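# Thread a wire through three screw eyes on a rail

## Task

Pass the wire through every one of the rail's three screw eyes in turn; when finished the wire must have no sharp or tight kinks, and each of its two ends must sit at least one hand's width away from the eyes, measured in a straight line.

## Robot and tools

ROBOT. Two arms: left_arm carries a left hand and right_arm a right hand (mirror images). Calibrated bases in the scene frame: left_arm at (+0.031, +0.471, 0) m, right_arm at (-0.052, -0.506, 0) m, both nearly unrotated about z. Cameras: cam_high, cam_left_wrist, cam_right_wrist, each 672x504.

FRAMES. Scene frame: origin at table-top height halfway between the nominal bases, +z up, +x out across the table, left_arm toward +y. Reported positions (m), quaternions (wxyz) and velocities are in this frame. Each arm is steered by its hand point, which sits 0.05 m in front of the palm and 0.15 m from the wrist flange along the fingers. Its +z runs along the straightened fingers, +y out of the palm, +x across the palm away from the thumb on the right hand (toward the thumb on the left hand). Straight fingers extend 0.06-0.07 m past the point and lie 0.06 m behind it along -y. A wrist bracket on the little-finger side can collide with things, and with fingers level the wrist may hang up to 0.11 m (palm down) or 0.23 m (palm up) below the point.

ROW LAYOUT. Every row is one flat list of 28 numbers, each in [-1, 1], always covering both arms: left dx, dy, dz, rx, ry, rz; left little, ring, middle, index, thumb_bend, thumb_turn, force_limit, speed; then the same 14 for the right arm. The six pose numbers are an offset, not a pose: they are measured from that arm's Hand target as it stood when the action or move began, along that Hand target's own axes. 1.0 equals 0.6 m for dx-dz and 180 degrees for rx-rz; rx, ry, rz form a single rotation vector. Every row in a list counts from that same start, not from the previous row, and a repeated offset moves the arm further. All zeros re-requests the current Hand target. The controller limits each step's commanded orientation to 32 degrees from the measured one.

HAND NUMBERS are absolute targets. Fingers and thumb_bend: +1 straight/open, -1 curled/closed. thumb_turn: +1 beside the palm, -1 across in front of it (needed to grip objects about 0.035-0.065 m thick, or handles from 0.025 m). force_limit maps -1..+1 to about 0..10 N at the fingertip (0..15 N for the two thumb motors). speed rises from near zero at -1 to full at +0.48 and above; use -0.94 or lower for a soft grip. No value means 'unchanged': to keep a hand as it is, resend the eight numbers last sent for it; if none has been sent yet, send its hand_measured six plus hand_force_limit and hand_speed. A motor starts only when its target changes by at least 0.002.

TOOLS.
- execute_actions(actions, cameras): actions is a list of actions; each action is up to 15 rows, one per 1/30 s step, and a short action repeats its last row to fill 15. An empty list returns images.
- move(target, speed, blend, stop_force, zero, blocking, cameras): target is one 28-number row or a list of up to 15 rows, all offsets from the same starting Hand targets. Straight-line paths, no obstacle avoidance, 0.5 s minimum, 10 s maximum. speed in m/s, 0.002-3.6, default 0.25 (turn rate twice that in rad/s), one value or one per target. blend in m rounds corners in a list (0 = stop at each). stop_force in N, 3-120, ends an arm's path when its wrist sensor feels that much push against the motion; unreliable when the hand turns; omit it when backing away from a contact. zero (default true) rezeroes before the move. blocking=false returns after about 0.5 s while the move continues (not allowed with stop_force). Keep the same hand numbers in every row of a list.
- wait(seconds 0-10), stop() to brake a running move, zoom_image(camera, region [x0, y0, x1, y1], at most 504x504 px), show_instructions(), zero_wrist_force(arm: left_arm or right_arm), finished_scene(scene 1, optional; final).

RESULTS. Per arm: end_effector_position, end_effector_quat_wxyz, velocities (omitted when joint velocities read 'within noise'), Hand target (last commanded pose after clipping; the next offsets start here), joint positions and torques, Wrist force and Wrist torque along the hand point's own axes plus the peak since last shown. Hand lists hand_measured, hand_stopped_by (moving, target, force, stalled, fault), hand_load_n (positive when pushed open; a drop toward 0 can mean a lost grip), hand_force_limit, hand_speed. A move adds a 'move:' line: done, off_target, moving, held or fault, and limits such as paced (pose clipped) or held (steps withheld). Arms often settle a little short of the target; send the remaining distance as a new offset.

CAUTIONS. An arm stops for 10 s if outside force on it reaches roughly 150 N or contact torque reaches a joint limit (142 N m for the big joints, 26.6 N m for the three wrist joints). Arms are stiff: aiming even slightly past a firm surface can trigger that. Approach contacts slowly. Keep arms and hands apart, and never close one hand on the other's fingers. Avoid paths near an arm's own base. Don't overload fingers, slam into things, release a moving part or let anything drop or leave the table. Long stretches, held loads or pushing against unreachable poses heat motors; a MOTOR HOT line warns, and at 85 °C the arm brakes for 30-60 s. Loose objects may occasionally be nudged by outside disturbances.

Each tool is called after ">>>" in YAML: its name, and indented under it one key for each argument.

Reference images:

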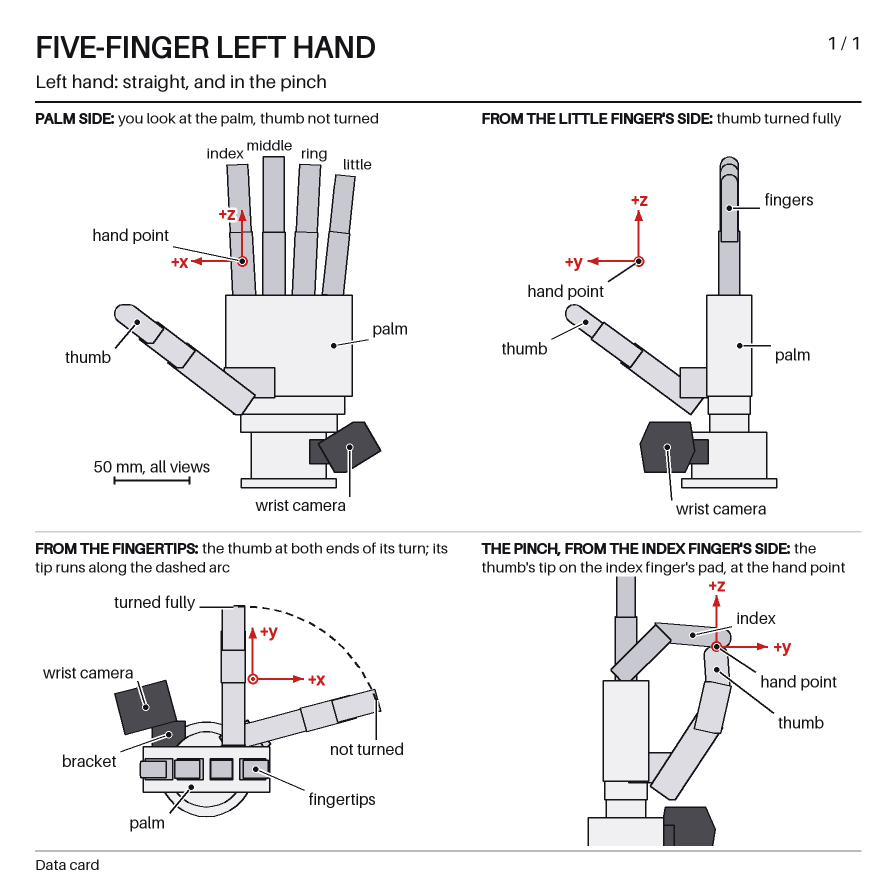

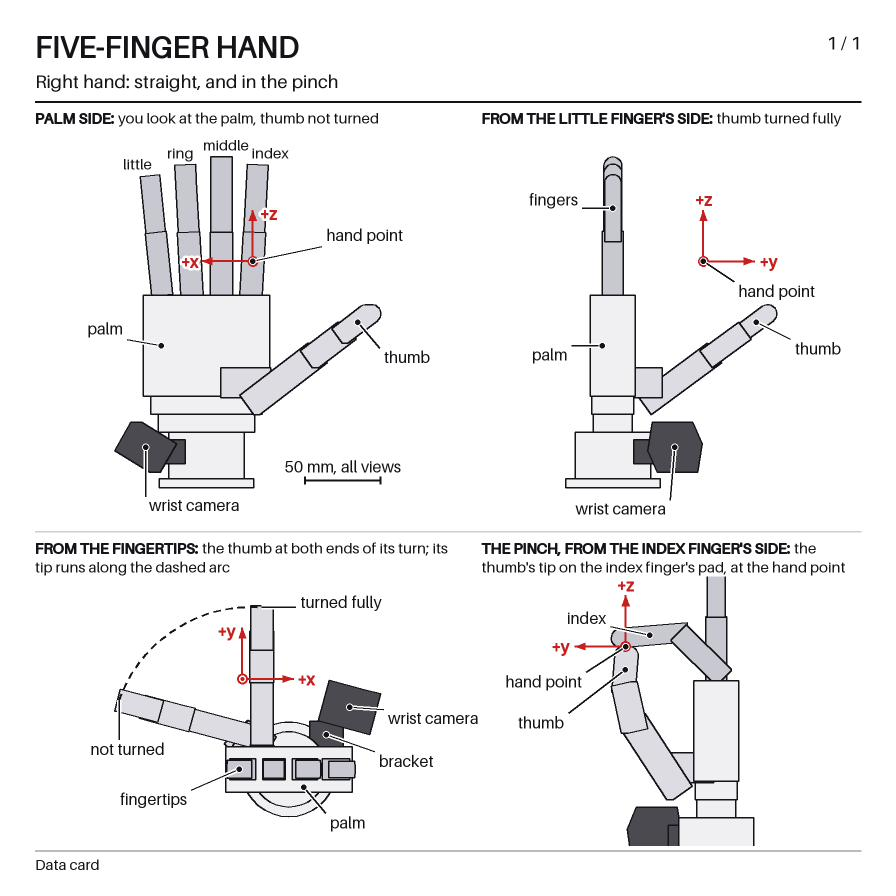

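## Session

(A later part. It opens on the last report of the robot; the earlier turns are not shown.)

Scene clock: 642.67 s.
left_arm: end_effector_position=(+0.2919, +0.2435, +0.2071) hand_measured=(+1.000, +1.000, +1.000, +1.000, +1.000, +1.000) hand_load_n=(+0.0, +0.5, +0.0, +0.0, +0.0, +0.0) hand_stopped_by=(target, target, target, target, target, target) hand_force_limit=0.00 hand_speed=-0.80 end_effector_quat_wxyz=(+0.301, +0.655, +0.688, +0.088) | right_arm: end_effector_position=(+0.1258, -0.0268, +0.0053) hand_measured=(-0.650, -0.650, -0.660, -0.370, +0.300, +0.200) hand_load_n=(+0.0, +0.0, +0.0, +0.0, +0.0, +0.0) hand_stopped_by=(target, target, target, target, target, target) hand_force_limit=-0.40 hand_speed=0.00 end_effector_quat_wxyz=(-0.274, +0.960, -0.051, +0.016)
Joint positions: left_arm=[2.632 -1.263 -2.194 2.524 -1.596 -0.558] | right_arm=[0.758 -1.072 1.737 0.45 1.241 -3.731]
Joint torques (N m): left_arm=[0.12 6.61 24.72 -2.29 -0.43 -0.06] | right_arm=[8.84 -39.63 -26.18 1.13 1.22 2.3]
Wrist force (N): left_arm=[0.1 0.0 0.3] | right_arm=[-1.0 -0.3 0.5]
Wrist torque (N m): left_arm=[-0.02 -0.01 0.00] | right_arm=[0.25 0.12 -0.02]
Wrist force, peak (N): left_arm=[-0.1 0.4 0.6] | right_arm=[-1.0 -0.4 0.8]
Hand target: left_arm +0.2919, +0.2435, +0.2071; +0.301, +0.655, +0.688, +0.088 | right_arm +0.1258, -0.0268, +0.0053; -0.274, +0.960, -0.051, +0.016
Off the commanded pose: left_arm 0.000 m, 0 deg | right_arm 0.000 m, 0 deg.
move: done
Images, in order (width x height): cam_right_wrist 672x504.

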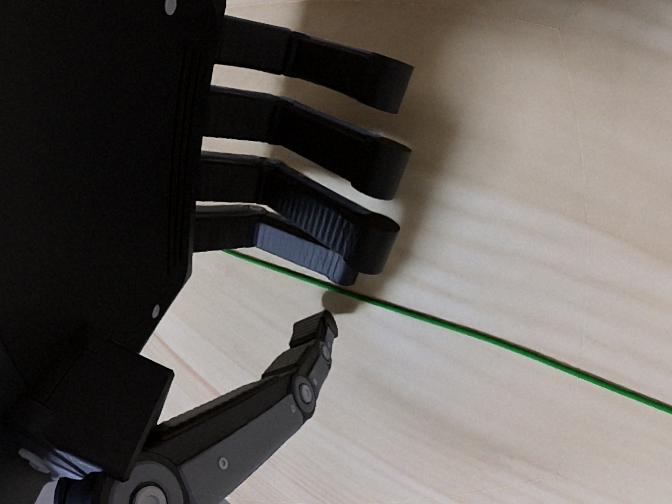

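>>> move:
  target: [0,0,0,0,0,0,1,1,1,1,1,1,0,-0.8,0,0.0020,0.00325,0,0,0,-0.65,-0.65,-0.66,-0.37,0.3,0.2,-0.4,0]
  cameras: []
  speed: 0.01
  stop_force: 3

>>> move:
  target: [0,0,0,0,0,0,1,1,1,1,1,1,0,-0.8,0,0,0,0,0,0,-0.65,-0.65,-0.66,-0.37,0.3,-0.6,-0.3,-0.7]
  cameras: ["cam_right_wrist"]

>>> zoom_image:
  camera: "cam_right_wrist"
  region: [200, 150, 450, 400]

Scene clock: 649.27 s.
left_arm: end_effector_position=(+0.2919, +0.2435, +0.2071) hand_measured=(+1.000, +1.000, +1.000, +1.000, +1.000, +1.000) hand_load_n=(+0.0, +0.0, +0.0, +0.0, +0.0, +0.0) hand_stopped_by=(target, target, target, target, target, target) hand_force_limit=0.00 hand_speed=-0.80 end_effector_quat_wxyz=(+0.301, +0.655, +0.688, +0.088) | right_arm: end_effector_position=(+0.1259, -0.0267, +0.0041) hand_measured=(-0.650, -0.650, -0.660, -0.370, +0.300, +0.200) hand_load_n=(+0.0, +0.0, +0.0, -2.5, +0.0, +0.0) hand_stopped_by=(target, target, target, target, target, target) hand_force_limit=-0.40 hand_speed=0.00 end_effector_quat_wxyz=(-0.274, +0.960, -0.051, +0.016)
Joint positions: left_arm=[2.632 -1.263 -2.194 2.524 -1.596 -0.558] | right_arm=[0.758 -1.07 1.738 0.447 1.241 -3.731]
Joint torques (N m): left_arm=[-0.05 6.38 24.97 -2.12 -0.46 -0.09] | right_arm=[7.2 -39.11 -25.3 2.74 1.18 1.74]
Wrist force (N): left_arm=[0.4 -0.1 0.1] | right_arm=[-0.4 -2.8 -1.0]
Wrist torque (N m): left_arm=[-0.02 -0.06 0.02] | right_arm=[0.18 0.08 -0.02]
Wrist force, peak (N): left_arm=[0.0 0.6 0.0] | right_arm=[-0.6 -5.4 -2.1]
Hand target: left_arm +0.2919, +0.2435, +0.2071; +0.301, +0.655, +0.688, +0.088 | right_arm +0.1259, -0.0267, +0.0041; -0.274, +0.960, -0.051, +0.016 (not the last commanded pose)
Off the commanded pose: left_arm 0.000 m, 0 deg | right_arm 0.001 m, 0 deg.
move: contact (right_arm)
No camera images: "cameras" was empty.

Scene clock: 650.23 s.
left_arm: end_effector_position=(+0.2919, +0.2435, +0.2071) hand_measured=(+1.000, +1.000, +1.000, +1.000, +1.000, +1.000) hand_load_n=(+0.0, +0.0, +0.0, +0.0, +0.0, +0.0) hand_stopped_by=(target, target, target, target, target, target) hand_force_limit=0.00 hand_speed=-0.80 end_effector_quat_wxyz=(+0.301, +0.655, +0.688, +0.088) | right_arm: end_effector_position=(+0.1259, -0.0267, +0.0041) hand_measured=(-0.650, -0.650, -0.660, -0.370, +0.300, -0.204) hand_load_n=(+0.0, +0.0, +0.0, -2.0, -4.0, +5.5) hand_stopped_by=(target, target, target, target, target, force) hand_force_limit=-0.30 hand_speed=-0.70 end_effector_quat_wxyz=(-0.274, +0.960, -0.051, +0.016)
Joint positions: left_arm=[2.632 -1.263 -2.194 2.524 -1.596 -0.558] | right_arm=[0.758 -1.07 1.738 0.447 1.241 -3.731]
Joint torques (N m): left_arm=[-0.47 6.67 24.62 -2.19 -0.37 -0.12] | right_arm=[5.67 -34.83 -21.88 1.84 1.15 1.18]
Wrist force (N): left_arm=[0.2 0.1 0.0] | right_arm=[-1.6 -7.6 -4.0]
Wrist torque (N m): left_arm=[0.01 -0.03 0.01] | right_arm=[0.00 0.02 0.05]
Wrist force, peak (N): left_arm=[0.1 0.2 0.4] | right_arm=[-1.9 -8.0 -4.0]
Hand target: left_arm +0.2919, +0.2435, +0.2071; +0.301, +0.655, +0.688, +0.088 | right_arm +0.1259, -0.0267, +0.0041; -0.274, +0.960, -0.051, +0.016
Off the commanded pose: left_arm 0.000 m, 0 deg | right_arm 0.000 m, 0 deg.
move: done
Images, in order (width x height): cam_right_wrist 672x504.

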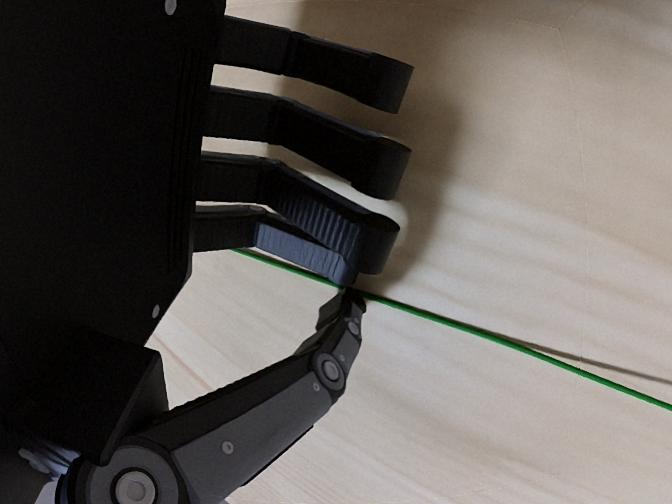

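Scaled by 2.016 from the camera's 672x504 image, which has a finer 960x720 frame.

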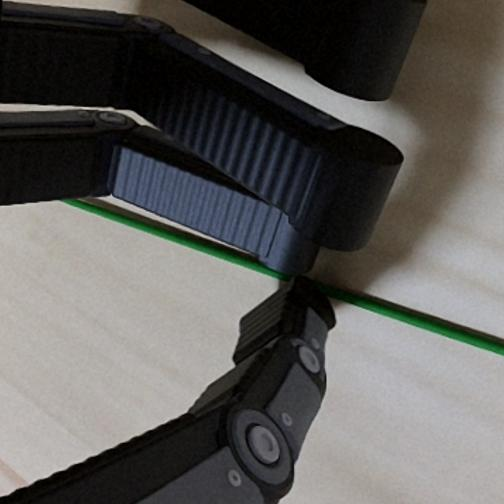

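>>> move:
  target: [0,0,0,0,0,0,1,1,1,1,1,1,0,-0.8,0,-0.0177,-0.0283,0,0,0,-0.65,-0.65,-0.66,-0.37,0.3,-0.6,-0.3,-0.7]
  cameras: ["cam_right_wrist"]
  speed: 0.03

>>> zoom_image:
  camera: "cam_right_wrist"
  region: [200, 150, 450, 400]

Scene clock: 654.37 s.
left_arm: end_effector_position=(+0.2919, +0.2435, +0.2071) hand_measured=(+1.000, +1.000, +1.000, +1.000, +1.000, +1.000) hand_load_n=(+0.0, +0.0, +0.0, +0.0, +0.0, +0.0) hand_stopped_by=(target, target, target, target, target, target) hand_force_limit=0.00 hand_speed=-0.80 end_effector_quat_wxyz=(+0.301, +0.655, +0.688, +0.088) | right_arm: end_effector_position=(+0.1259, -0.0265, +0.0243) hand_measured=(-0.650, -0.650, -0.660, -0.370, +0.300, -0.204) hand_load_n=(+0.0, +0.0, +0.0, +0.0, +0.0, +0.0) hand_stopped_by=(target, target, target, target, target, force) hand_force_limit=-0.30 hand_speed=-0.70 end_effector_quat_wxyz=(-0.274, +0.960, -0.051, +0.016) end_effector_velocity=(+0.001, +0.001, -0.002) end_effector_angular_velocity=(+0.002, -0.002, +0.000)
Joint positions: left_arm=[2.632 -1.263 -2.194 2.524 -1.596 -0.558] | right_arm=[0.758 -1.099 1.721 0.493 1.241 -3.73]
Joint velocities: left_arm=[within noise] | right_arm=[0.001 0.003 0 -0.006 0 0.001]
Joint torques (N m): left_arm=[-0.31 6.39 25.27 -2.16 -0.33 0.01] | right_arm=[9.11 -27.09 -5.85 0.32 1.22 2.26]
Wrist force (N): left_arm=[0.0 0.2 0.0] | right_arm=[-0.7 -0.4 0.4]
Wrist torque (N m): left_arm=[0.03 -0.01 0.00] | right_arm=[0.22 0.08 -0.02]
Wrist force, peak (N): left_arm=[-0.2 0.5 0.3] | right_arm=[-2.0 -8.1 -3.9]
Hand target: left_arm +0.2919, +0.2435, +0.2071; +0.301, +0.655, +0.688, +0.088 | right_arm +0.1258, -0.0266, +0.0241; -0.274, +0.960, -0.051, +0.016
Off the commanded pose: left_arm 0.000 m, 0 deg | right_arm 0.000 m, 0 deg.
move: done
Images, in order (width x height): cam_right_wrist 672x504.

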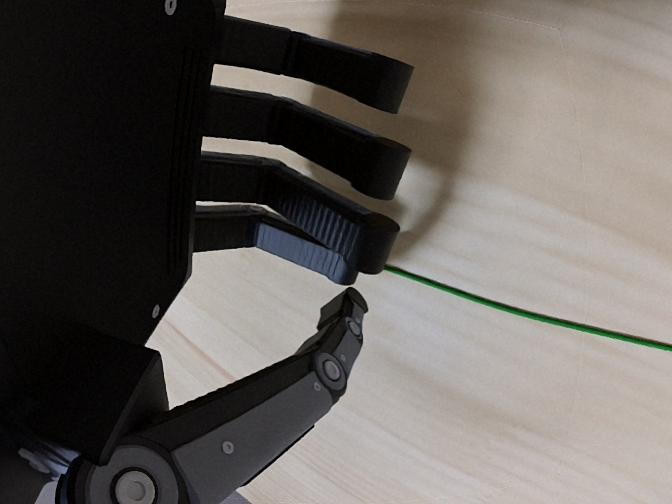

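Scaled by 2.016 from the camera's 672x504 image, which has a finer 960x720 frame.

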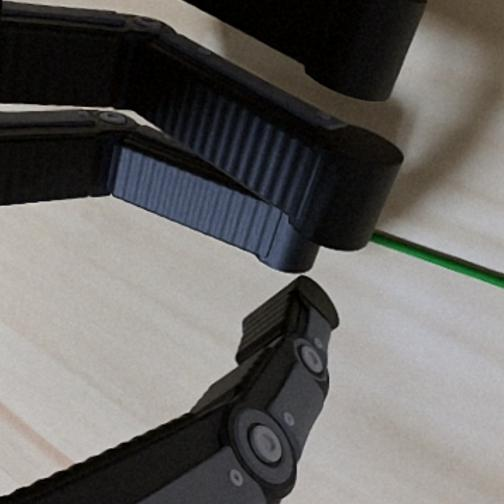

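>>> move:
  target:
    - [0,0,0,0,0,0,1,1,1,1,1,1,0,-0.8,0,-0.03,-0.05,0,0,0,-0.65,-0.65,-0.66,-0.37,0.3,0.3,-0.4,0.2]
    - [0,0,0,0,0,0,1,1,1,1,1,1,0,-0.8,0.023,0.0453,-0.217,0,0.262,0.419,-0.65,-0.65,-0.66,-0.37,0.3,0.3,-0.4,0.2]
  cameras: []

>>> move:
  target: [0,0,0,0,0,0,1,1,1,1,1,1,0,-0.8,0,0,0,0,0,0,-0.65,-0.65,-0.4,-0.4,0.75,-1,-0.4,0]
  cameras: ["cam_right_wrist","cam_high"]

Scene clock: 730.83 s.
left_arm: end_effector_position=(+0.2919, +0.2435, +0.2071) hand_measured=(+1.000, +1.000, +1.000, +1.000, +1.000, +1.000) hand_load_n=(+0.0, +0.0, +0.0, +0.0, +0.0, +0.0) hand_stopped_by=(target, target, target, target, target, target) hand_force_limit=0.00 hand_speed=-0.80 end_effector_quat_wxyz=(+0.301, +0.655, +0.688, +0.088) | right_arm: end_effector_position=(+0.1296, -0.1192, +0.1205) hand_measured=(-0.650, -0.650, -0.660, -0.370, +0.300, +0.300) hand_load_n=(+0.0, +0.0, +0.5, +0.0, +0.0, +0.0) hand_stopped_by=(target, target, target, target, target, target) hand_force_limit=-0.40 hand_speed=0.20 end_effector_quat_wxyz=(+0.186, -0.649, +0.708, -0.205) end_effector_velocity=(-0.001, +0.000, +0.000) end_effector_angular_velocity=(+0.001, +0.001, -0.004)
Joint positions: left_arm=[2.632 -1.263 -2.194 2.524 -1.596 -0.558] | right_arm=[0.908 -1.335 1.815 0.784 2.048 -2.181]
Joint velocities: left_arm=[within noise] | right_arm=[0.001 0 0.001 0.001 0 0.006]
Joint torques (N m): left_arm=[-0.73 6.52 24.48 -2.24 -0.38 -0.07] | right_arm=[-10.08 -31.48 -4.41 2.86 1.13 2.31]
Wrist force (N): left_arm=[0.1 0.4 0.0] | right_arm=[-0.4 -0.4 0.7]
Wrist torque (N m): left_arm=[0.05 -0.03 0.00] | right_arm=[0.20 0.03 0.00]
Wrist force, peak (N): left_arm=[-0.1 0.5 0.3] | right_arm=[-1.2 -0.5 1.2]
Hand target: left_arm +0.2919, +0.2435, +0.2071; +0.301, +0.655, +0.688, +0.088 | right_arm +0.1296, -0.1193, +0.1205; +0.186, -0.649, +0.709, -0.205
Off the commanded pose: left_arm 0.000 m, 0 deg | right_arm 0.000 m, 0 deg.
move: done
No camera images: "cameras" was empty.

Scene clock: 731.80 s.
left_arm: end_effector_position=(+0.2919, +0.2435, +0.2071) hand_measured=(+1.000, +1.000, +1.000, +1.000, +1.000, +1.000) hand_load_n=(+0.0, +0.0, +0.0, +0.0, +0.0, +0.0) hand_stopped_by=(target, target, target, target, target, target) hand_force_limit=0.00 hand_speed=-0.80 end_effector_quat_wxyz=(+0.301, +0.655, +0.688, +0.088) | right_arm: end_effector_position=(+0.1296, -0.1193, +0.1205) hand_measured=(-0.650, -0.650, -0.400, -0.400, +0.750, -1.000) hand_load_n=(+0.0, +0.0, +0.0, +0.0, -0.5, +0.0) hand_stopped_by=(target, target, target, target, target, target) hand_force_limit=-0.40 hand_speed=0.00 end_effector_quat_wxyz=(+0.186, -0.649, +0.709, -0.205)
Joint positions: left_arm=[2.632 -1.263 -2.194 2.524 -1.596 -0.558] | right_arm=[0.908 -1.335 1.815 0.784 2.048 -2.181]
Joint torques (N m): left_arm=[-0.42 6.23 25.07 -2.21 -0.48 -0.12] | right_arm=[-9.68 -30.93 -4.06 3.21 2.22 2.14]
Wrist force (N): left_arm=[-0.1 0.1 0.1] | right_arm=[-0.6 -0.5 0.2]
Wrist torque (N m): left_arm=[0.01 0.01 -0.01] | right_arm=[0.23 0.07 -0.02]
Wrist force, peak (N): left_arm=[0.1 0.4 0.2] | right_arm=[-0.7 0.0 1.0]
Hand target: left_arm +0.2919, +0.2435, +0.2071; +0.301, +0.655, +0.688, +0.088 | right_arm +0.1296, -0.1193, +0.1205; +0.186, -0.649, +0.709, -0.205
Off the commanded pose: left_arm 0.000 m, 0 deg | right_arm 0.000 m, 0 deg.
move: done
Images, in order (width x height): cam_high 672x504, cam_right_wrist 672x504.

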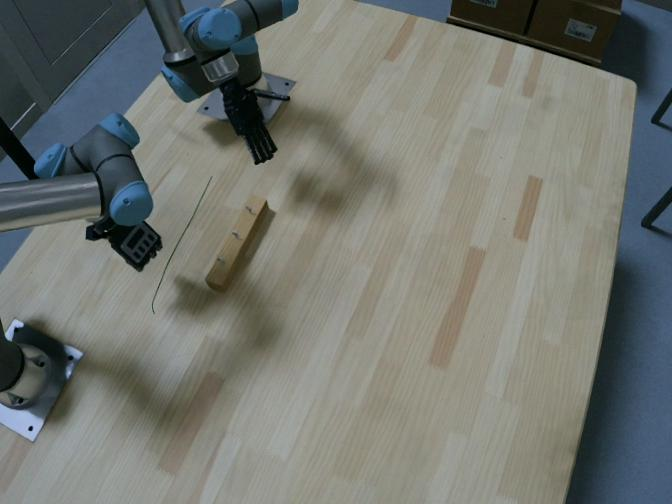

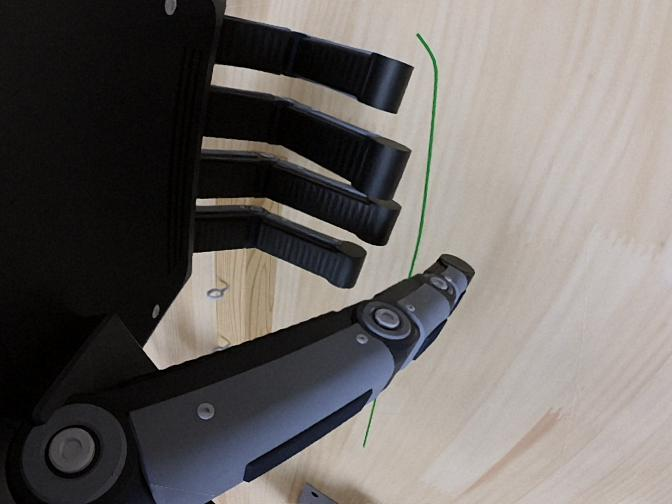

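>>> move:
  target: [0,0,0,0,0,0,1,1,1,1,1,1,0,-0.8,-0.25,-0.028,-0.139,0,0,0,-0.65,-0.65,-0.4,-0.4,0.75,-1,-0.4,0]
  cameras: ["cam_right_wrist"]

>>> zoom_image:
  camera: "cam_high"
  region: [130, 160, 290, 330]

Scene clock: 758.53 s.
left_arm: end_effector_position=(+0.2919, +0.2435, +0.2071) hand_measured=(+1.000, +1.000, +1.000, +1.000, +1.000, +1.000) hand_load_n=(+0.0, +0.0, +0.0, +0.0, +0.0, +0.0) hand_stopped_by=(target, target, target, target, target, target) hand_force_limit=0.00 hand_speed=-0.80 end_effector_quat_wxyz=(+0.301, +0.655, +0.688, +0.088) | right_arm: end_effector_position=(+0.1129, +0.0330, +0.1995) hand_measured=(-0.650, -0.650, -0.400, -0.400, +0.750, -1.000) hand_load_n=(+0.0, +0.0, +0.0, +0.0, +0.0, +0.5) hand_stopped_by=(target, target, target, target, target, target) hand_force_limit=-0.40 hand_speed=0.00 end_effector_quat_wxyz=(+0.186, -0.649, +0.709, -0.205) end_effector_velocity=(+0.001, +0.000, +0.001) end_effector_angular_velocity=(-0.001, +0.000, -0.001)
Joint positions: left_arm=[2.632 -1.263 -2.194 2.524 -1.596 -0.558] | right_arm=[1.118 -1.037 1.205 1.208 2.1 -1.948]
Joint velocities: left_arm=[within noise] | right_arm=[0 0.002 -0.005 0.005 0 0.001]
Joint torques (N m): left_arm=[-0.8 6.88 25.67 -2.3 -0.45 -0.06] | right_arm=[2.89 -31.38 -29.69 3.59 -0.68 -0.51]
Wrist force (N): left_arm=[0.3 0.2 0.1] | right_arm=[-0.5 -0.5 0.6]
Wrist torque (N m): left_arm=[0.02 -0.05 0.01] | right_arm=[0.19 0.01 0.05]
Wrist force, peak (N): left_arm=[0.1 0.5 0.4] | right_arm=[-2.4 -0.7 -0.3]
Hand target: left_arm +0.2919, +0.2435, +0.2071; +0.301, +0.655, +0.688, +0.088 | right_arm +0.1128, +0.0330, +0.1995; +0.186, -0.649, +0.709, -0.205
Off the commanded pose: left_arm 0.000 m, 0 deg | right_arm 0.000 m, 0 deg.
move: done
Images, in order (width x height): cam_right_wrist 672x504.

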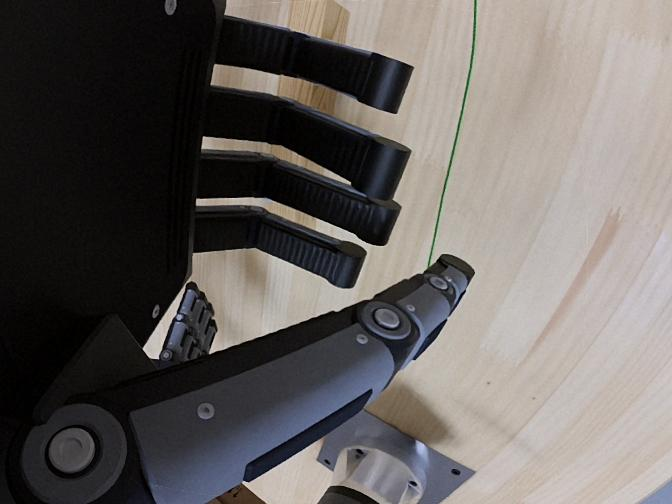

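This scene's latest camera images include none from cam_high. They are from: cam_right_wrist. cam_high's image comes with the result of a call that names it in "cameras".

>>> move:
  target: [0,0,0,0,0,0,1,1,1,1,1,1,0,-0.8,0.0145,0.1355,0.2485,0,0.0159,0.0254,-0.2,-0.65,-0.4,-0.4,0.85,-1,-0.4,0]
  cameras: ["cam_right_wrist"]

Scene clock: 786.73 s.
left_arm: end_effector_position=(+0.2919, +0.2435, +0.2071) hand_measured=(+1.000, +1.000, +1.000, +1.000, +1.000, +1.000) hand_load_n=(+0.0, +0.0, +0.0, +0.0, +0.0, +0.0) hand_stopped_by=(target, target, target, target, target, target) hand_force_limit=0.00 hand_speed=-0.80 end_effector_quat_wxyz=(+0.301, +0.655, +0.688, +0.088) | right_arm: end_effector_position=(+0.1225, +0.0228, +0.0302) hand_measured=(-0.200, -0.650, -0.400, -0.400, +0.850, -1.000) hand_load_n=(+0.0, +0.0, +0.0, +0.0, +0.0, +0.0) hand_stopped_by=(target, target, target, target, target, target) hand_force_limit=-0.40 hand_speed=0.00 end_effector_quat_wxyz=(+0.176, -0.615, +0.738, -0.214)
Joint positions: left_arm=[2.632 -1.263 -2.194 2.524 -1.596 -0.558] | right_arm=[1.102 -0.889 1.436 0.876 2.114 -1.859]
Joint torques (N m): left_arm=[0.31 7.26 25.01 -2.3 -0.43 -0.04] | right_arm=[8.6 -35.25 -15.73 0.73 -0.62 -1.16]
Wrist force (N): left_arm=[-0.1 0.3 0.2] | right_arm=[-0.6 -0.2 0.6]
Wrist torque (N m): left_arm=[0.02 0.02 -0.02] | right_arm=[0.24 0.04 0.04]
Wrist force, peak (N): left_arm=[-0.1 0.6 0.1] | right_arm=[-0.8 0.9 2.4]
Hand target: left_arm +0.2919, +0.2435, +0.2071; +0.301, +0.655, +0.688, +0.088 | right_arm +0.1224, +0.0229, +0.0300; +0.176, -0.615, +0.738, -0.214
Off the commanded pose: left_arm 0.000 m, 0 deg | right_arm 0.000 m, 0 deg.
move: done
Images, in order (width x height): cam_right_wrist 672x504.

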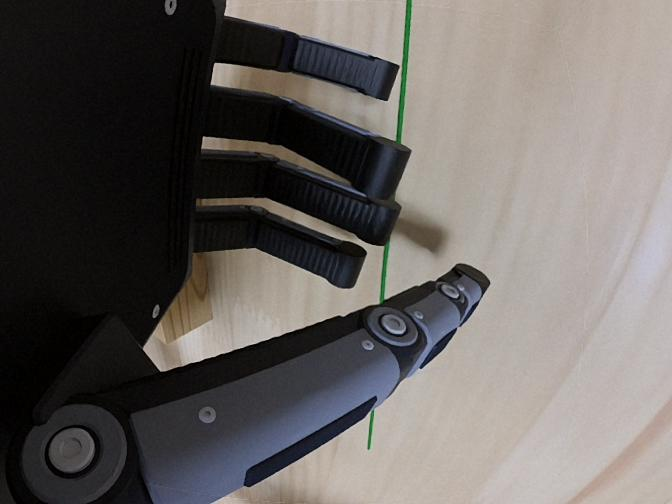

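>>> move:
  target: [0,0,0,0,0,0,1,1,1,1,1,1,0,-0.8,0,0.0127,-0.008,0,0,0,-0.2,-0.65,-0.4,-0.4,0.85,-1,-0.4,0]
  cameras: []
  speed: 0.1

>>> move:
  target: [0,0,0,0,0,0,1,1,1,1,1,1,0,-0.8,0,0.0265,0.0424,0,0,0,-0.2,-0.65,-0.4,-0.4,0.85,-1,-0.4,0]
  cameras: ["cam_right_wrist"]
  speed: 0.012
  stop_force: 3

Scene clock: 797.43 s.
left_arm: end_effector_position=(+0.2919, +0.2435, +0.2071) hand_measured=(+1.000, +1.000, +1.000, +1.000, +1.000, +1.000) hand_load_n=(+0.0, -0.5, +0.0, +0.0, +0.0, +0.0) hand_stopped_by=(target, target, target, target, target, target) hand_force_limit=0.00 hand_speed=-0.80 end_effector_quat_wxyz=(+0.301, +0.655, +0.688, +0.088) | right_arm: end_effector_position=(+0.1135, +0.0245, +0.0300) hand_measured=(-0.200, -0.650, -0.400, -0.400, +0.850, -1.000) hand_load_n=(+0.0, +0.0, +0.0, +0.0, +0.0, +0.0) hand_stopped_by=(target, target, target, target, target, target) hand_force_limit=-0.40 hand_speed=0.00 end_effector_quat_wxyz=(+0.176, -0.615, +0.738, -0.214)
Joint positions: left_arm=[2.632 -1.263 -2.194 2.524 -1.596 -0.558] | right_arm=[1.12 -0.887 1.435 0.885 2.117 -1.838]
Joint torques (N m): left_arm=[-0.39 7.13 25.5 -2.14 -0.48 0] | right_arm=[-9.24 -38.4 -27.4 1.54 1.86 -2.09]
Wrist force (N): left_arm=[-0.1 0.2 0.2] | right_arm=[-0.8 -0.3 0.4]
Wrist torque (N m): left_arm=[0.02 0.02 -0.02] | right_arm=[0.23 0.07 -0.12]
Wrist force, peak (N): left_arm=[0.0 0.1 0.6] | right_arm=[-0.9 -0.6 0.8]
Hand target: left_arm +0.2919, +0.2435, +0.2071; +0.301, +0.655, +0.688, +0.088 | right_arm +0.1136, +0.0245, +0.0300; +0.176, -0.615, +0.738, -0.214
Off the commanded pose: left_arm 0.000 m, 0 deg | right_arm 0.000 m, 0 deg.
move: done
No camera images: "cameras" was empty.

Scene clock: 800.17 s.
left_arm: end_effector_position=(+0.2919, +0.2435, +0.2071) hand_measured=(+1.000, +1.000, +1.000, +1.000, +1.000, +1.000) hand_load_n=(+0.0, +0.0, +0.0, +0.0, +0.0, +0.0) hand_stopped_by=(target, target, target, target, target, target) hand_force_limit=0.00 hand_speed=-0.80 end_effector_quat_wxyz=(+0.301, +0.655, +0.688, +0.088) | right_arm: end_effector_position=(+0.1136, +0.0244, +0.0102) hand_measured=(-0.200, -0.650, -0.400, -0.400, +0.850, -1.000) hand_load_n=(-1.5, +0.0, +0.0, +0.0, +0.0, -0.5) hand_stopped_by=(target, target, target, target, target, target) hand_force_limit=-0.40 hand_speed=0.00 end_effector_quat_wxyz=(+0.176, -0.615, +0.738, -0.214)
Joint positions: left_arm=[2.632 -1.263 -2.194 2.524 -1.596 -0.558] | right_arm=[1.119 -0.862 1.449 0.846 2.117 -1.839]
Joint torques (N m): left_arm=[0.85 6.53 25.75 -2.13 -0.36 -0.07] | right_arm=[1.36 -45.73 -26.28 3.4 -0.56 -0.54]
Wrist force (N): left_arm=[0.1 0.1 0.2] | right_arm=[-0.7 -2.6 -1.6]
Wrist torque (N m): left_arm=[0.00 -0.02 0.00] | right_arm=[0.23 0.19 -0.17]
Wrist force, peak (N): left_arm=[0.1 0.2 0.6] | right_arm=[-0.5 -8.7 -4.3]
Hand target: left_arm +0.2919, +0.2435, +0.2071; +0.301, +0.655, +0.688, +0.088 | right_arm +0.1136, +0.0244, +0.0102; +0.176, -0.615, +0.738, -0.214 (not the last commanded pose)
Off the commanded pose: left_arm 0.000 m, 0 deg | right_arm 0.010 m, 0 deg.
move: contact (right_arm)
Images, in order (width x height): cam_right_wrist 672x504.

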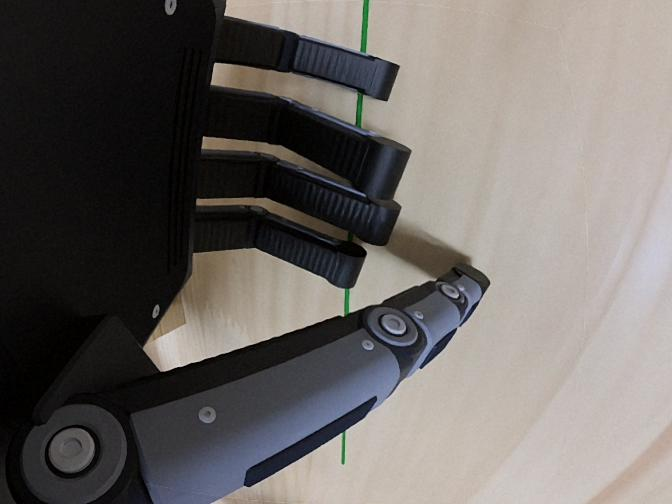

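>>> move:
  target: [0,0,0,0,0,0,1,1,1,1,1,1,0,-0.8,0,-0.0123,0.0011,0,0,0,-0.2,-0.65,-0.4,-0.4,0.85,-1,-0.4,0]
  cameras: []
  speed: 0.1

>>> move:
  target: [0,0,0,0,0,0,1,1,1,1,1,1,0,-0.8,0,0.0071,0.0113,0,0,0,-0.2,-0.65,-0.4,-0.4,0.85,-1,-0.4,0]
  cameras: ["cam_right_wrist"]
  speed: 0.012
  stop_force: 3

>>> zoom_image:
  camera: "cam_right_wrist"
  region: [270, 0, 520, 250]

Scene clock: 810.93 s.
left_arm: end_effector_position=(+0.2919, +0.2435, +0.2071) hand_measured=(+1.000, +1.000, +1.000, +1.000, +1.000, +1.000) hand_load_n=(-0.5, +0.0, +0.0, +0.0, +0.0, +0.0) hand_stopped_by=(target, target, target, target, target, target) hand_force_limit=0.00 hand_speed=-0.80 end_effector_quat_wxyz=(+0.301, +0.655, +0.688, +0.088) | right_arm: end_effector_position=(+0.1202, +0.0232, +0.0136) hand_measured=(-0.200, -0.650, -0.400, -0.400, +0.850, -1.000) hand_load_n=(+0.0, +0.0, +0.0, +0.0, +0.0, +0.0) hand_stopped_by=(target, target, target, target, target, target) hand_force_limit=-0.40 hand_speed=0.00 end_effector_quat_wxyz=(+0.176, -0.615, +0.738, -0.214)
Joint positions: left_arm=[2.632 -1.263 -2.194 2.524 -1.596 -0.558] | right_arm=[1.106 -0.868 1.447 0.846 2.115 -1.854]
Joint torques (N m): left_arm=[0.09 6.55 25.5 -2.2 -0.42 0.02] | right_arm=[7.07 -37.83 -23.19 3 -0.06 1.92]
Wrist force (N): left_arm=[-0.2 -0.1 0.2] | right_arm=[-0.5 -0.4 0.8]
Wrist torque (N m): left_arm=[-0.04 0.04 -0.01] | right_arm=[0.19 0.01 0.05]
Wrist force, peak (N): left_arm=[0.0 0.5 0.3] | right_arm=[-0.9 -3.0 -1.5]
Hand target: left_arm +0.2919, +0.2435, +0.2071; +0.301, +0.655, +0.688, +0.088 | right_arm +0.1201, +0.0232, +0.0136; +0.176, -0.615, +0.738, -0.214
Off the commanded pose: left_arm 0.000 m, 0 deg | right_arm 0.000 m, 0 deg.
move: done
No camera images: "cameras" was empty.

Scene clock: 812.07 s.
left_arm: end_effector_position=(+0.2919, +0.2435, +0.2071) hand_measured=(+1.000, +1.000, +1.000, +1.000, +1.000, +1.000) hand_load_n=(+0.0, +0.0, +0.0, +0.0, +0.0, +0.0) hand_stopped_by=(target, target, target, target, target, target) hand_force_limit=0.00 hand_speed=-0.80 end_effector_quat_wxyz=(+0.301, +0.655, +0.688, +0.088) | right_arm: end_effector_position=(+0.1202, +0.0233, +0.0120) hand_measured=(-0.200, -0.650, -0.400, -0.400, +0.850, -1.000) hand_load_n=(-2.0, +0.0, +0.0, +0.0, +0.0, +0.0) hand_stopped_by=(target, target, target, target, target, target) hand_force_limit=-0.40 hand_speed=0.00 end_effector_quat_wxyz=(+0.176, -0.615, +0.738, -0.214)
Joint positions: left_arm=[2.632 -1.263 -2.194 2.524 -1.596 -0.558] | right_arm=[1.107 -0.866 1.448 0.842 2.115 -1.853]
Joint torques (N m): left_arm=[-0.36 7.2 25.77 -2.12 -0.37 -0.15] | right_arm=[-5.46 -46.3 -26.63 1.82 0.55 0.87]
Wrist force (N): left_arm=[-0.1 0.2 0.1] | right_arm=[-0.4 -1.8 -1.5]
Wrist torque (N m): left_arm=[0.02 0.02 -0.01] | right_arm=[0.23 0.17 -0.07]
Wrist force, peak (N): left_arm=[0.0 0.5 0.3] | right_arm=[0.0 -4.0 -4.5]
Hand target: left_arm +0.2919, +0.2435, +0.2071; +0.301, +0.655, +0.688, +0.088 | right_arm +0.1202, +0.0233, +0.0120; +0.176, -0.615, +0.738, -0.214 (not the last commanded pose)
Off the commanded pose: left_arm 0.000 m, 0 deg | right_arm 0.006 m, 0 deg.
move: contact (right_arm)
Images, in order (width x height): cam_right_wrist 672x504.

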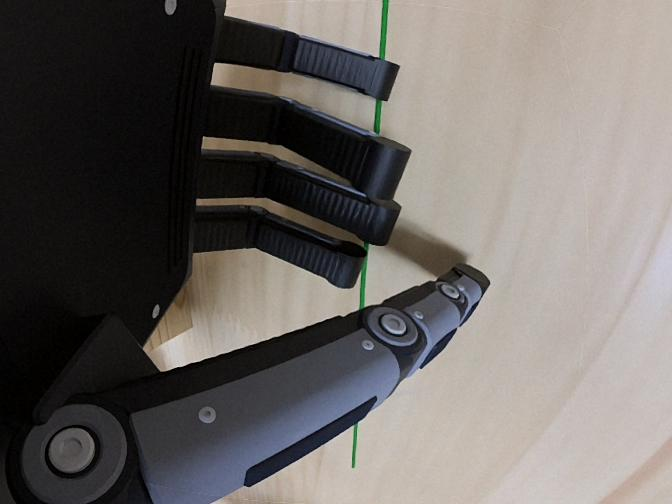

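Scaled by 2.016 from the camera's 672x504 image, which has a finer 960x720 frame.

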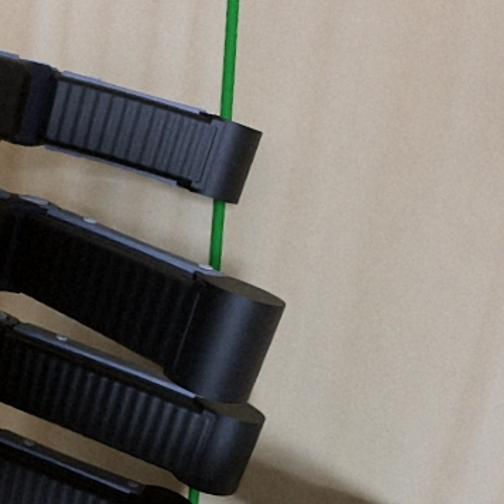

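>>> move:
  target: [0,0,0,0,0,0,1,1,1,1,1,1,0,-0.8,0,0.0042,-0.0026,0,0,0,-0.2,-0.65,-0.4,-0.4,0.85,-1,-0.4,0]
  cameras: ["cam_right_wrist"]
  speed: 0.02

>>> zoom_image:
  camera: "cam_right_wrist"
  region: [300, 0, 500, 500]

Scene clock: 818.17 s.
left_arm: end_effector_position=(+0.2919, +0.2435, +0.2071) hand_measured=(+1.000, +1.000, +1.000, +1.000, +1.000, +1.000) hand_load_n=(+0.0, +0.0, +0.0, +0.0, +0.0, +0.0) hand_stopped_by=(target, target, target, target, target, target) hand_force_limit=0.00 hand_speed=-0.80 end_effector_quat_wxyz=(+0.301, +0.655, +0.688, +0.088) | right_arm: end_effector_position=(+0.1172, +0.0239, +0.0120) hand_measured=(-0.200, -0.650, -0.400, -0.400, +0.850, -1.000) hand_load_n=(-1.0, +0.0, +0.0, +0.0, +0.0, +0.0) hand_stopped_by=(target, target, target, target, target, target) hand_force_limit=-0.40 hand_speed=0.00 end_effector_quat_wxyz=(+0.176, -0.615, +0.738, -0.214)
Joint positions: left_arm=[2.632 -1.263 -2.194 2.524 -1.596 -0.558] | right_arm=[1.112 -0.865 1.448 0.845 2.116 -1.847]
Joint torques (N m): left_arm=[0.07 6.07 25.11 -2.13 -0.32 -0.02] | right_arm=[-1.56 -35.59 -26.75 2.44 2.06 0.67]
Wrist force (N): left_arm=[0.3 0.3 0.1] | right_arm=[0.1 -1.4 -0.4]
Wrist torque (N m): left_arm=[0.03 -0.04 0.00] | right_arm=[0.23 0.17 -0.20]
Wrist force, peak (N): left_arm=[-0.3 0.5 0.2] | right_arm=[-0.7 -2.3 -1.7]
Hand target: left_arm +0.2919, +0.2435, +0.2071; +0.301, +0.655, +0.688, +0.088 | right_arm +0.1173, +0.0239, +0.0120; +0.176, -0.615, +0.738, -0.214
Off the commanded pose: left_arm 0.000 m, 0 deg | right_arm 0.000 m, 0 deg.
move: done
Images, in order (width x height): cam_right_wrist 672x504.

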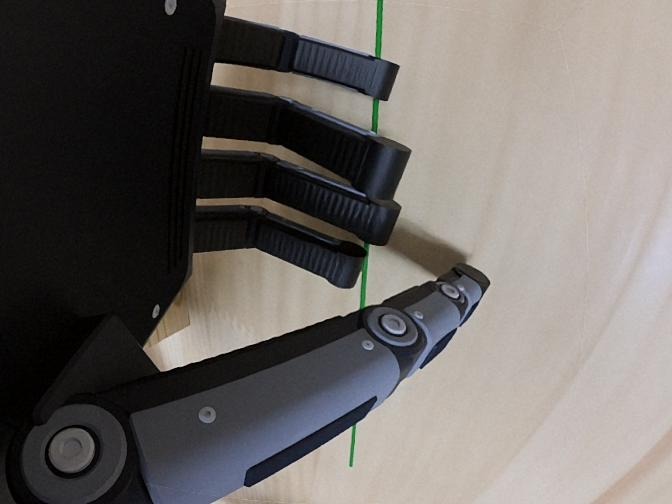

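Scaled by 1.008 from the camera's 672x504 image, which has a finer 960x720 frame.

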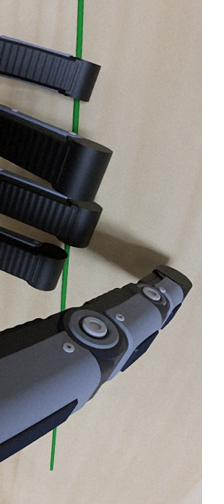

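>>> move:
  target: [0,0,0,0,0,0,1,1,1,1,1,1,0,-0.8,0,0.0057,-0.0035,0,0,0,-0.2,-0.65,-0.4,-0.4,0.85,-1,-0.4,0]
  cameras: ["cam_right_wrist"]
  speed: 0.02

>>> zoom_image:
  camera: "cam_right_wrist"
  region: [300, 0, 500, 250]

>>> zoom_image:
  camera: "cam_right_wrist"
  region: [300, 250, 500, 500]

Scene clock: 824.93 s.
left_arm: end_effector_position=(+0.2919, +0.2435, +0.2071) hand_measured=(+1.000, +1.000, +1.000, +1.000, +1.000, +1.000) hand_load_n=(+0.0, +0.5, +0.0, +0.0, +0.0, +0.0) hand_stopped_by=(target, target, target, target, target, target) hand_force_limit=0.00 hand_speed=-0.80 end_effector_quat_wxyz=(+0.301, +0.655, +0.688, +0.088) | right_arm: end_effector_position=(+0.1133, +0.0246, +0.0120) hand_measured=(-0.200, -0.650, -0.400, -0.400, +0.850, -1.000) hand_load_n=(+0.0, +0.5, +0.0, +0.0, +0.0, +0.0) hand_stopped_by=(target, target, target, target, target, target) hand_force_limit=-0.40 hand_speed=0.00 end_effector_quat_wxyz=(+0.176, -0.615, +0.738, -0.214)
Joint positions: left_arm=[2.632 -1.263 -2.194 2.524 -1.596 -0.558] | right_arm=[1.12 -0.864 1.448 0.849 2.117 -1.838]
Joint torques (N m): left_arm=[0 6.48 25.36 -2.22 -0.56 -0.01] | right_arm=[-5.75 -36.53 -26.14 2.71 2.25 0.1]
Wrist force (N): left_arm=[0.1 0.1 0.1] | right_arm=[-0.7 -0.6 0.5]
Wrist torque (N m): left_arm=[0.01 -0.03 0.00] | right_arm=[0.18 0.05 -0.12]
Wrist force, peak (N): left_arm=[-0.1 0.4 0.5] | right_arm=[0.8 -2.0 -0.3]
Hand target: left_arm +0.2919, +0.2435, +0.2071; +0.301, +0.655, +0.688, +0.088 | right_arm +0.1133, +0.0246, +0.0120; +0.176, -0.615, +0.738, -0.214
Off the commanded pose: left_arm 0.000 m, 0 deg | right_arm 0.000 m, 0 deg.
move: done
Images, in order (width x height): cam_right_wrist 672x504.

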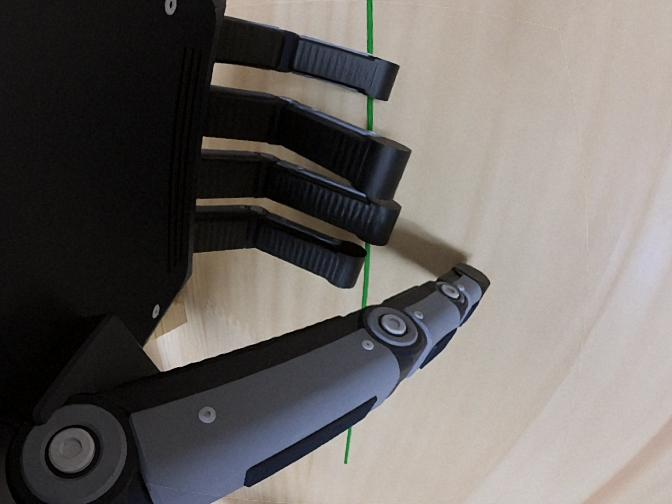

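Scaled by 2.016 from the camera's 672x504 image, which has a finer 960x720 frame.

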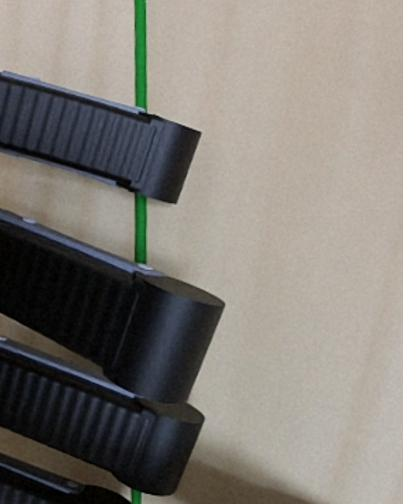

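Scaled by 2.016 from the camera's 672x504 image, which has a finer 960x720 frame.

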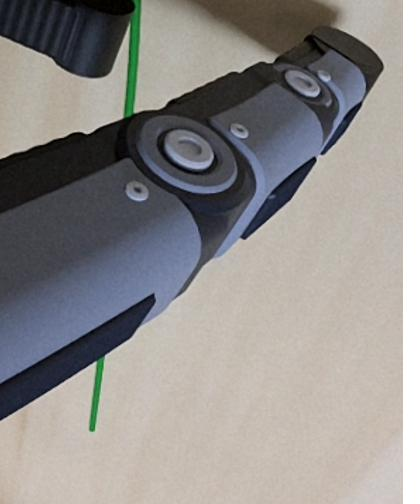

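>>> move:
  target: [0,0,0,0,0,0,1,1,1,1,1,1,0,-0.8,0.12,-0.146,-0.233,0,0,0,-0.2,-0.65,-0.4,-0.4,0.85,0,-0.4,0]
  cameras: ["cam_right_wrist"]

Scene clock: 851.07 s.
left_arm: end_effector_position=(+0.2919, +0.2435, +0.2071) hand_measured=(+1.000, +1.000, +1.000, +1.000, +1.000, +1.000) hand_load_n=(+0.0, +0.0, +0.0, +0.0, +0.0, +0.0) hand_stopped_by=(target, target, target, target, target, target) hand_force_limit=0.00 hand_speed=-0.80 end_effector_quat_wxyz=(+0.301, +0.655, +0.688, +0.088) | right_arm: end_effector_position=(+0.1002, -0.0456, +0.1772) hand_measured=(-0.200, -0.650, -0.400, -0.400, +0.850, +0.000) hand_load_n=(+0.0, +0.0, +0.0, +0.0, +0.0, +0.0) hand_stopped_by=(target, target, target, target, target, target) hand_force_limit=-0.40 hand_speed=0.00 end_effector_quat_wxyz=(+0.176, -0.615, +0.738, -0.214)
Joint positions: left_arm=[2.632 -1.263 -2.194 2.524 -1.596 -0.558] | right_arm=[1.083 -1.196 1.51 1.097 2.111 -1.88]
Joint torques (N m): left_arm=[0.21 6.64 25.59 -2.26 -0.37 -0.13] | right_arm=[8.21 -36.59 -6.22 3.57 1.29 2.49]
Wrist force (N): left_arm=[0.1 0.0 0.3] | right_arm=[-0.7 -0.3 0.3]
Wrist torque (N m): left_arm=[-0.02 -0.01 0.00] | right_arm=[0.24 0.06 -0.02]
Wrist force, peak (N): left_arm=[0.1 0.1 0.6] | right_arm=[-1.2 0.9 2.5]
Hand target: left_arm +0.2919, +0.2435, +0.2071; +0.301, +0.655, +0.688, +0.088 | right_arm +0.1001, -0.0457, +0.1772; +0.176, -0.615, +0.738, -0.214
Off the commanded pose: left_arm 0.000 m, 0 deg | right_arm 0.000 m, 0 deg.
move: done
Images, in order (width x height): cam_right_wrist 672x504.

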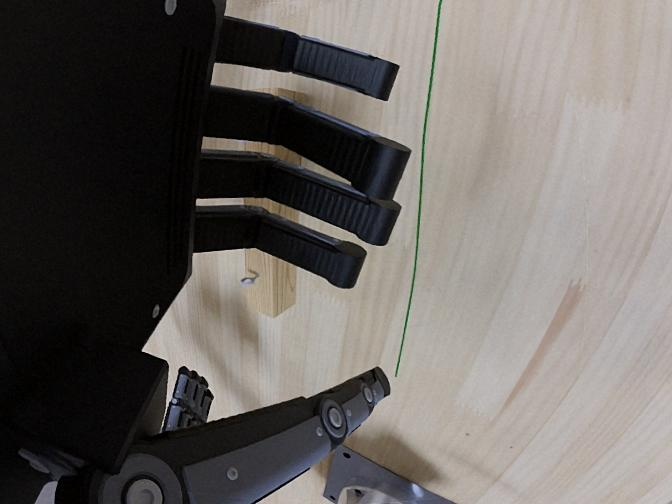

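>>> move:
  target: [0,0,0,0,0,0,1,1,1,1,1,1,0,-0.8,0.2,-0.03,-0.048,0,0,0,-0.2,-0.65,-0.4,-0.4,0.85,0,-0.4,0]
  cameras: ["cam_right_wrist","cam_high"]

>>> zoom_image:
  camera: "cam_high"
  region: [130, 160, 290, 330]

>>> zoom_image:
  camera: "cam_right_wrist"
  region: [390, 0, 560, 300]

Scene clock: 860.60 s.
left_arm: end_effector_position=(+0.2919, +0.2435, +0.2071) hand_measured=(+1.000, +1.000, +1.000, +1.000, +1.000, +1.000) hand_load_n=(+0.0, +0.0, +0.0, +0.0, +0.0, +0.0) hand_stopped_by=(target, target, target, target, target, target) hand_force_limit=0.00 hand_speed=-0.80 end_effector_quat_wxyz=(+0.301, +0.655, +0.688, +0.088) | right_arm: end_effector_position=(+0.0783, -0.1635, +0.2116) hand_measured=(-0.200, -0.650, -0.400, -0.400, +0.850, +0.000) hand_load_n=(+0.0, +0.0, +0.0, +0.0, +0.0, +0.0) hand_stopped_by=(target, target, target, target, target, target) hand_force_limit=-0.40 hand_speed=0.00 end_effector_quat_wxyz=(+0.176, -0.615, +0.738, -0.214)
Joint positions: left_arm=[2.632 -1.263 -2.194 2.524 -1.596 -0.558] | right_arm=[0.982 -1.516 1.8 1.069 2.092 -1.995]
Joint torques (N m): left_arm=[-0.03 6.05 26.55 -2.18 -0.58 -0.01] | right_arm=[-4.39 -24.89 -4.97 1.51 2.46 -0.35]
Wrist force (N): left_arm=[-0.1 0.2 0.2] | right_arm=[-0.6 -0.3 0.6]
Wrist torque (N m): left_arm=[0.01 0.02 -0.01] | right_arm=[0.22 0.04 -0.11]
Wrist force, peak (N): left_arm=[0.4 0.4 0.5] | right_arm=[-2.7 -0.1 1.1]
Hand target: left_arm +0.2919, +0.2435, +0.2071; +0.301, +0.655, +0.688, +0.088 | right_arm +0.0783, -0.1636, +0.2115; +0.176, -0.615, +0.738, -0.214
Off the commanded pose: left_arm 0.000 m, 0 deg | right_arm 0.000 m, 0 deg.
move: done
Images, in order (width x height): cam_high 672x504, cam_right_wrist 672x504.

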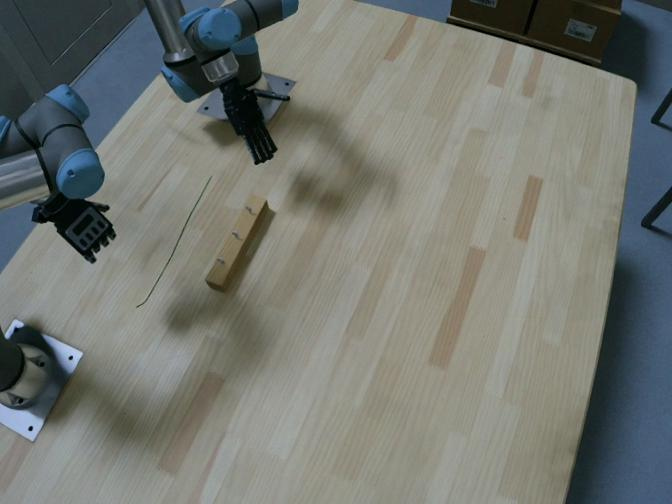

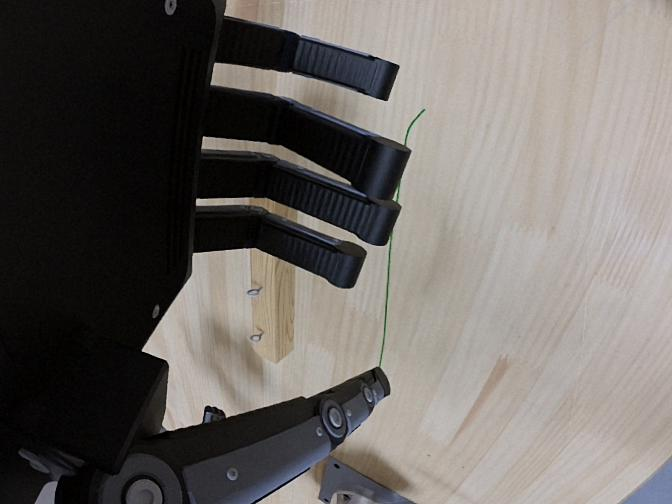

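Scaled by 2.965 from the camera's 672x504 image, which has a finer 960x720 frame.

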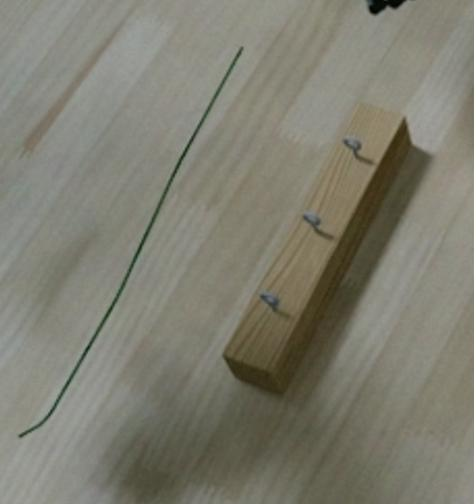

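Scaled by 1.680 from the camera's 672x504 image, which has a finer 960x720 frame.

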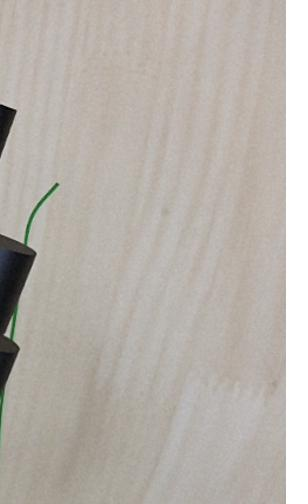

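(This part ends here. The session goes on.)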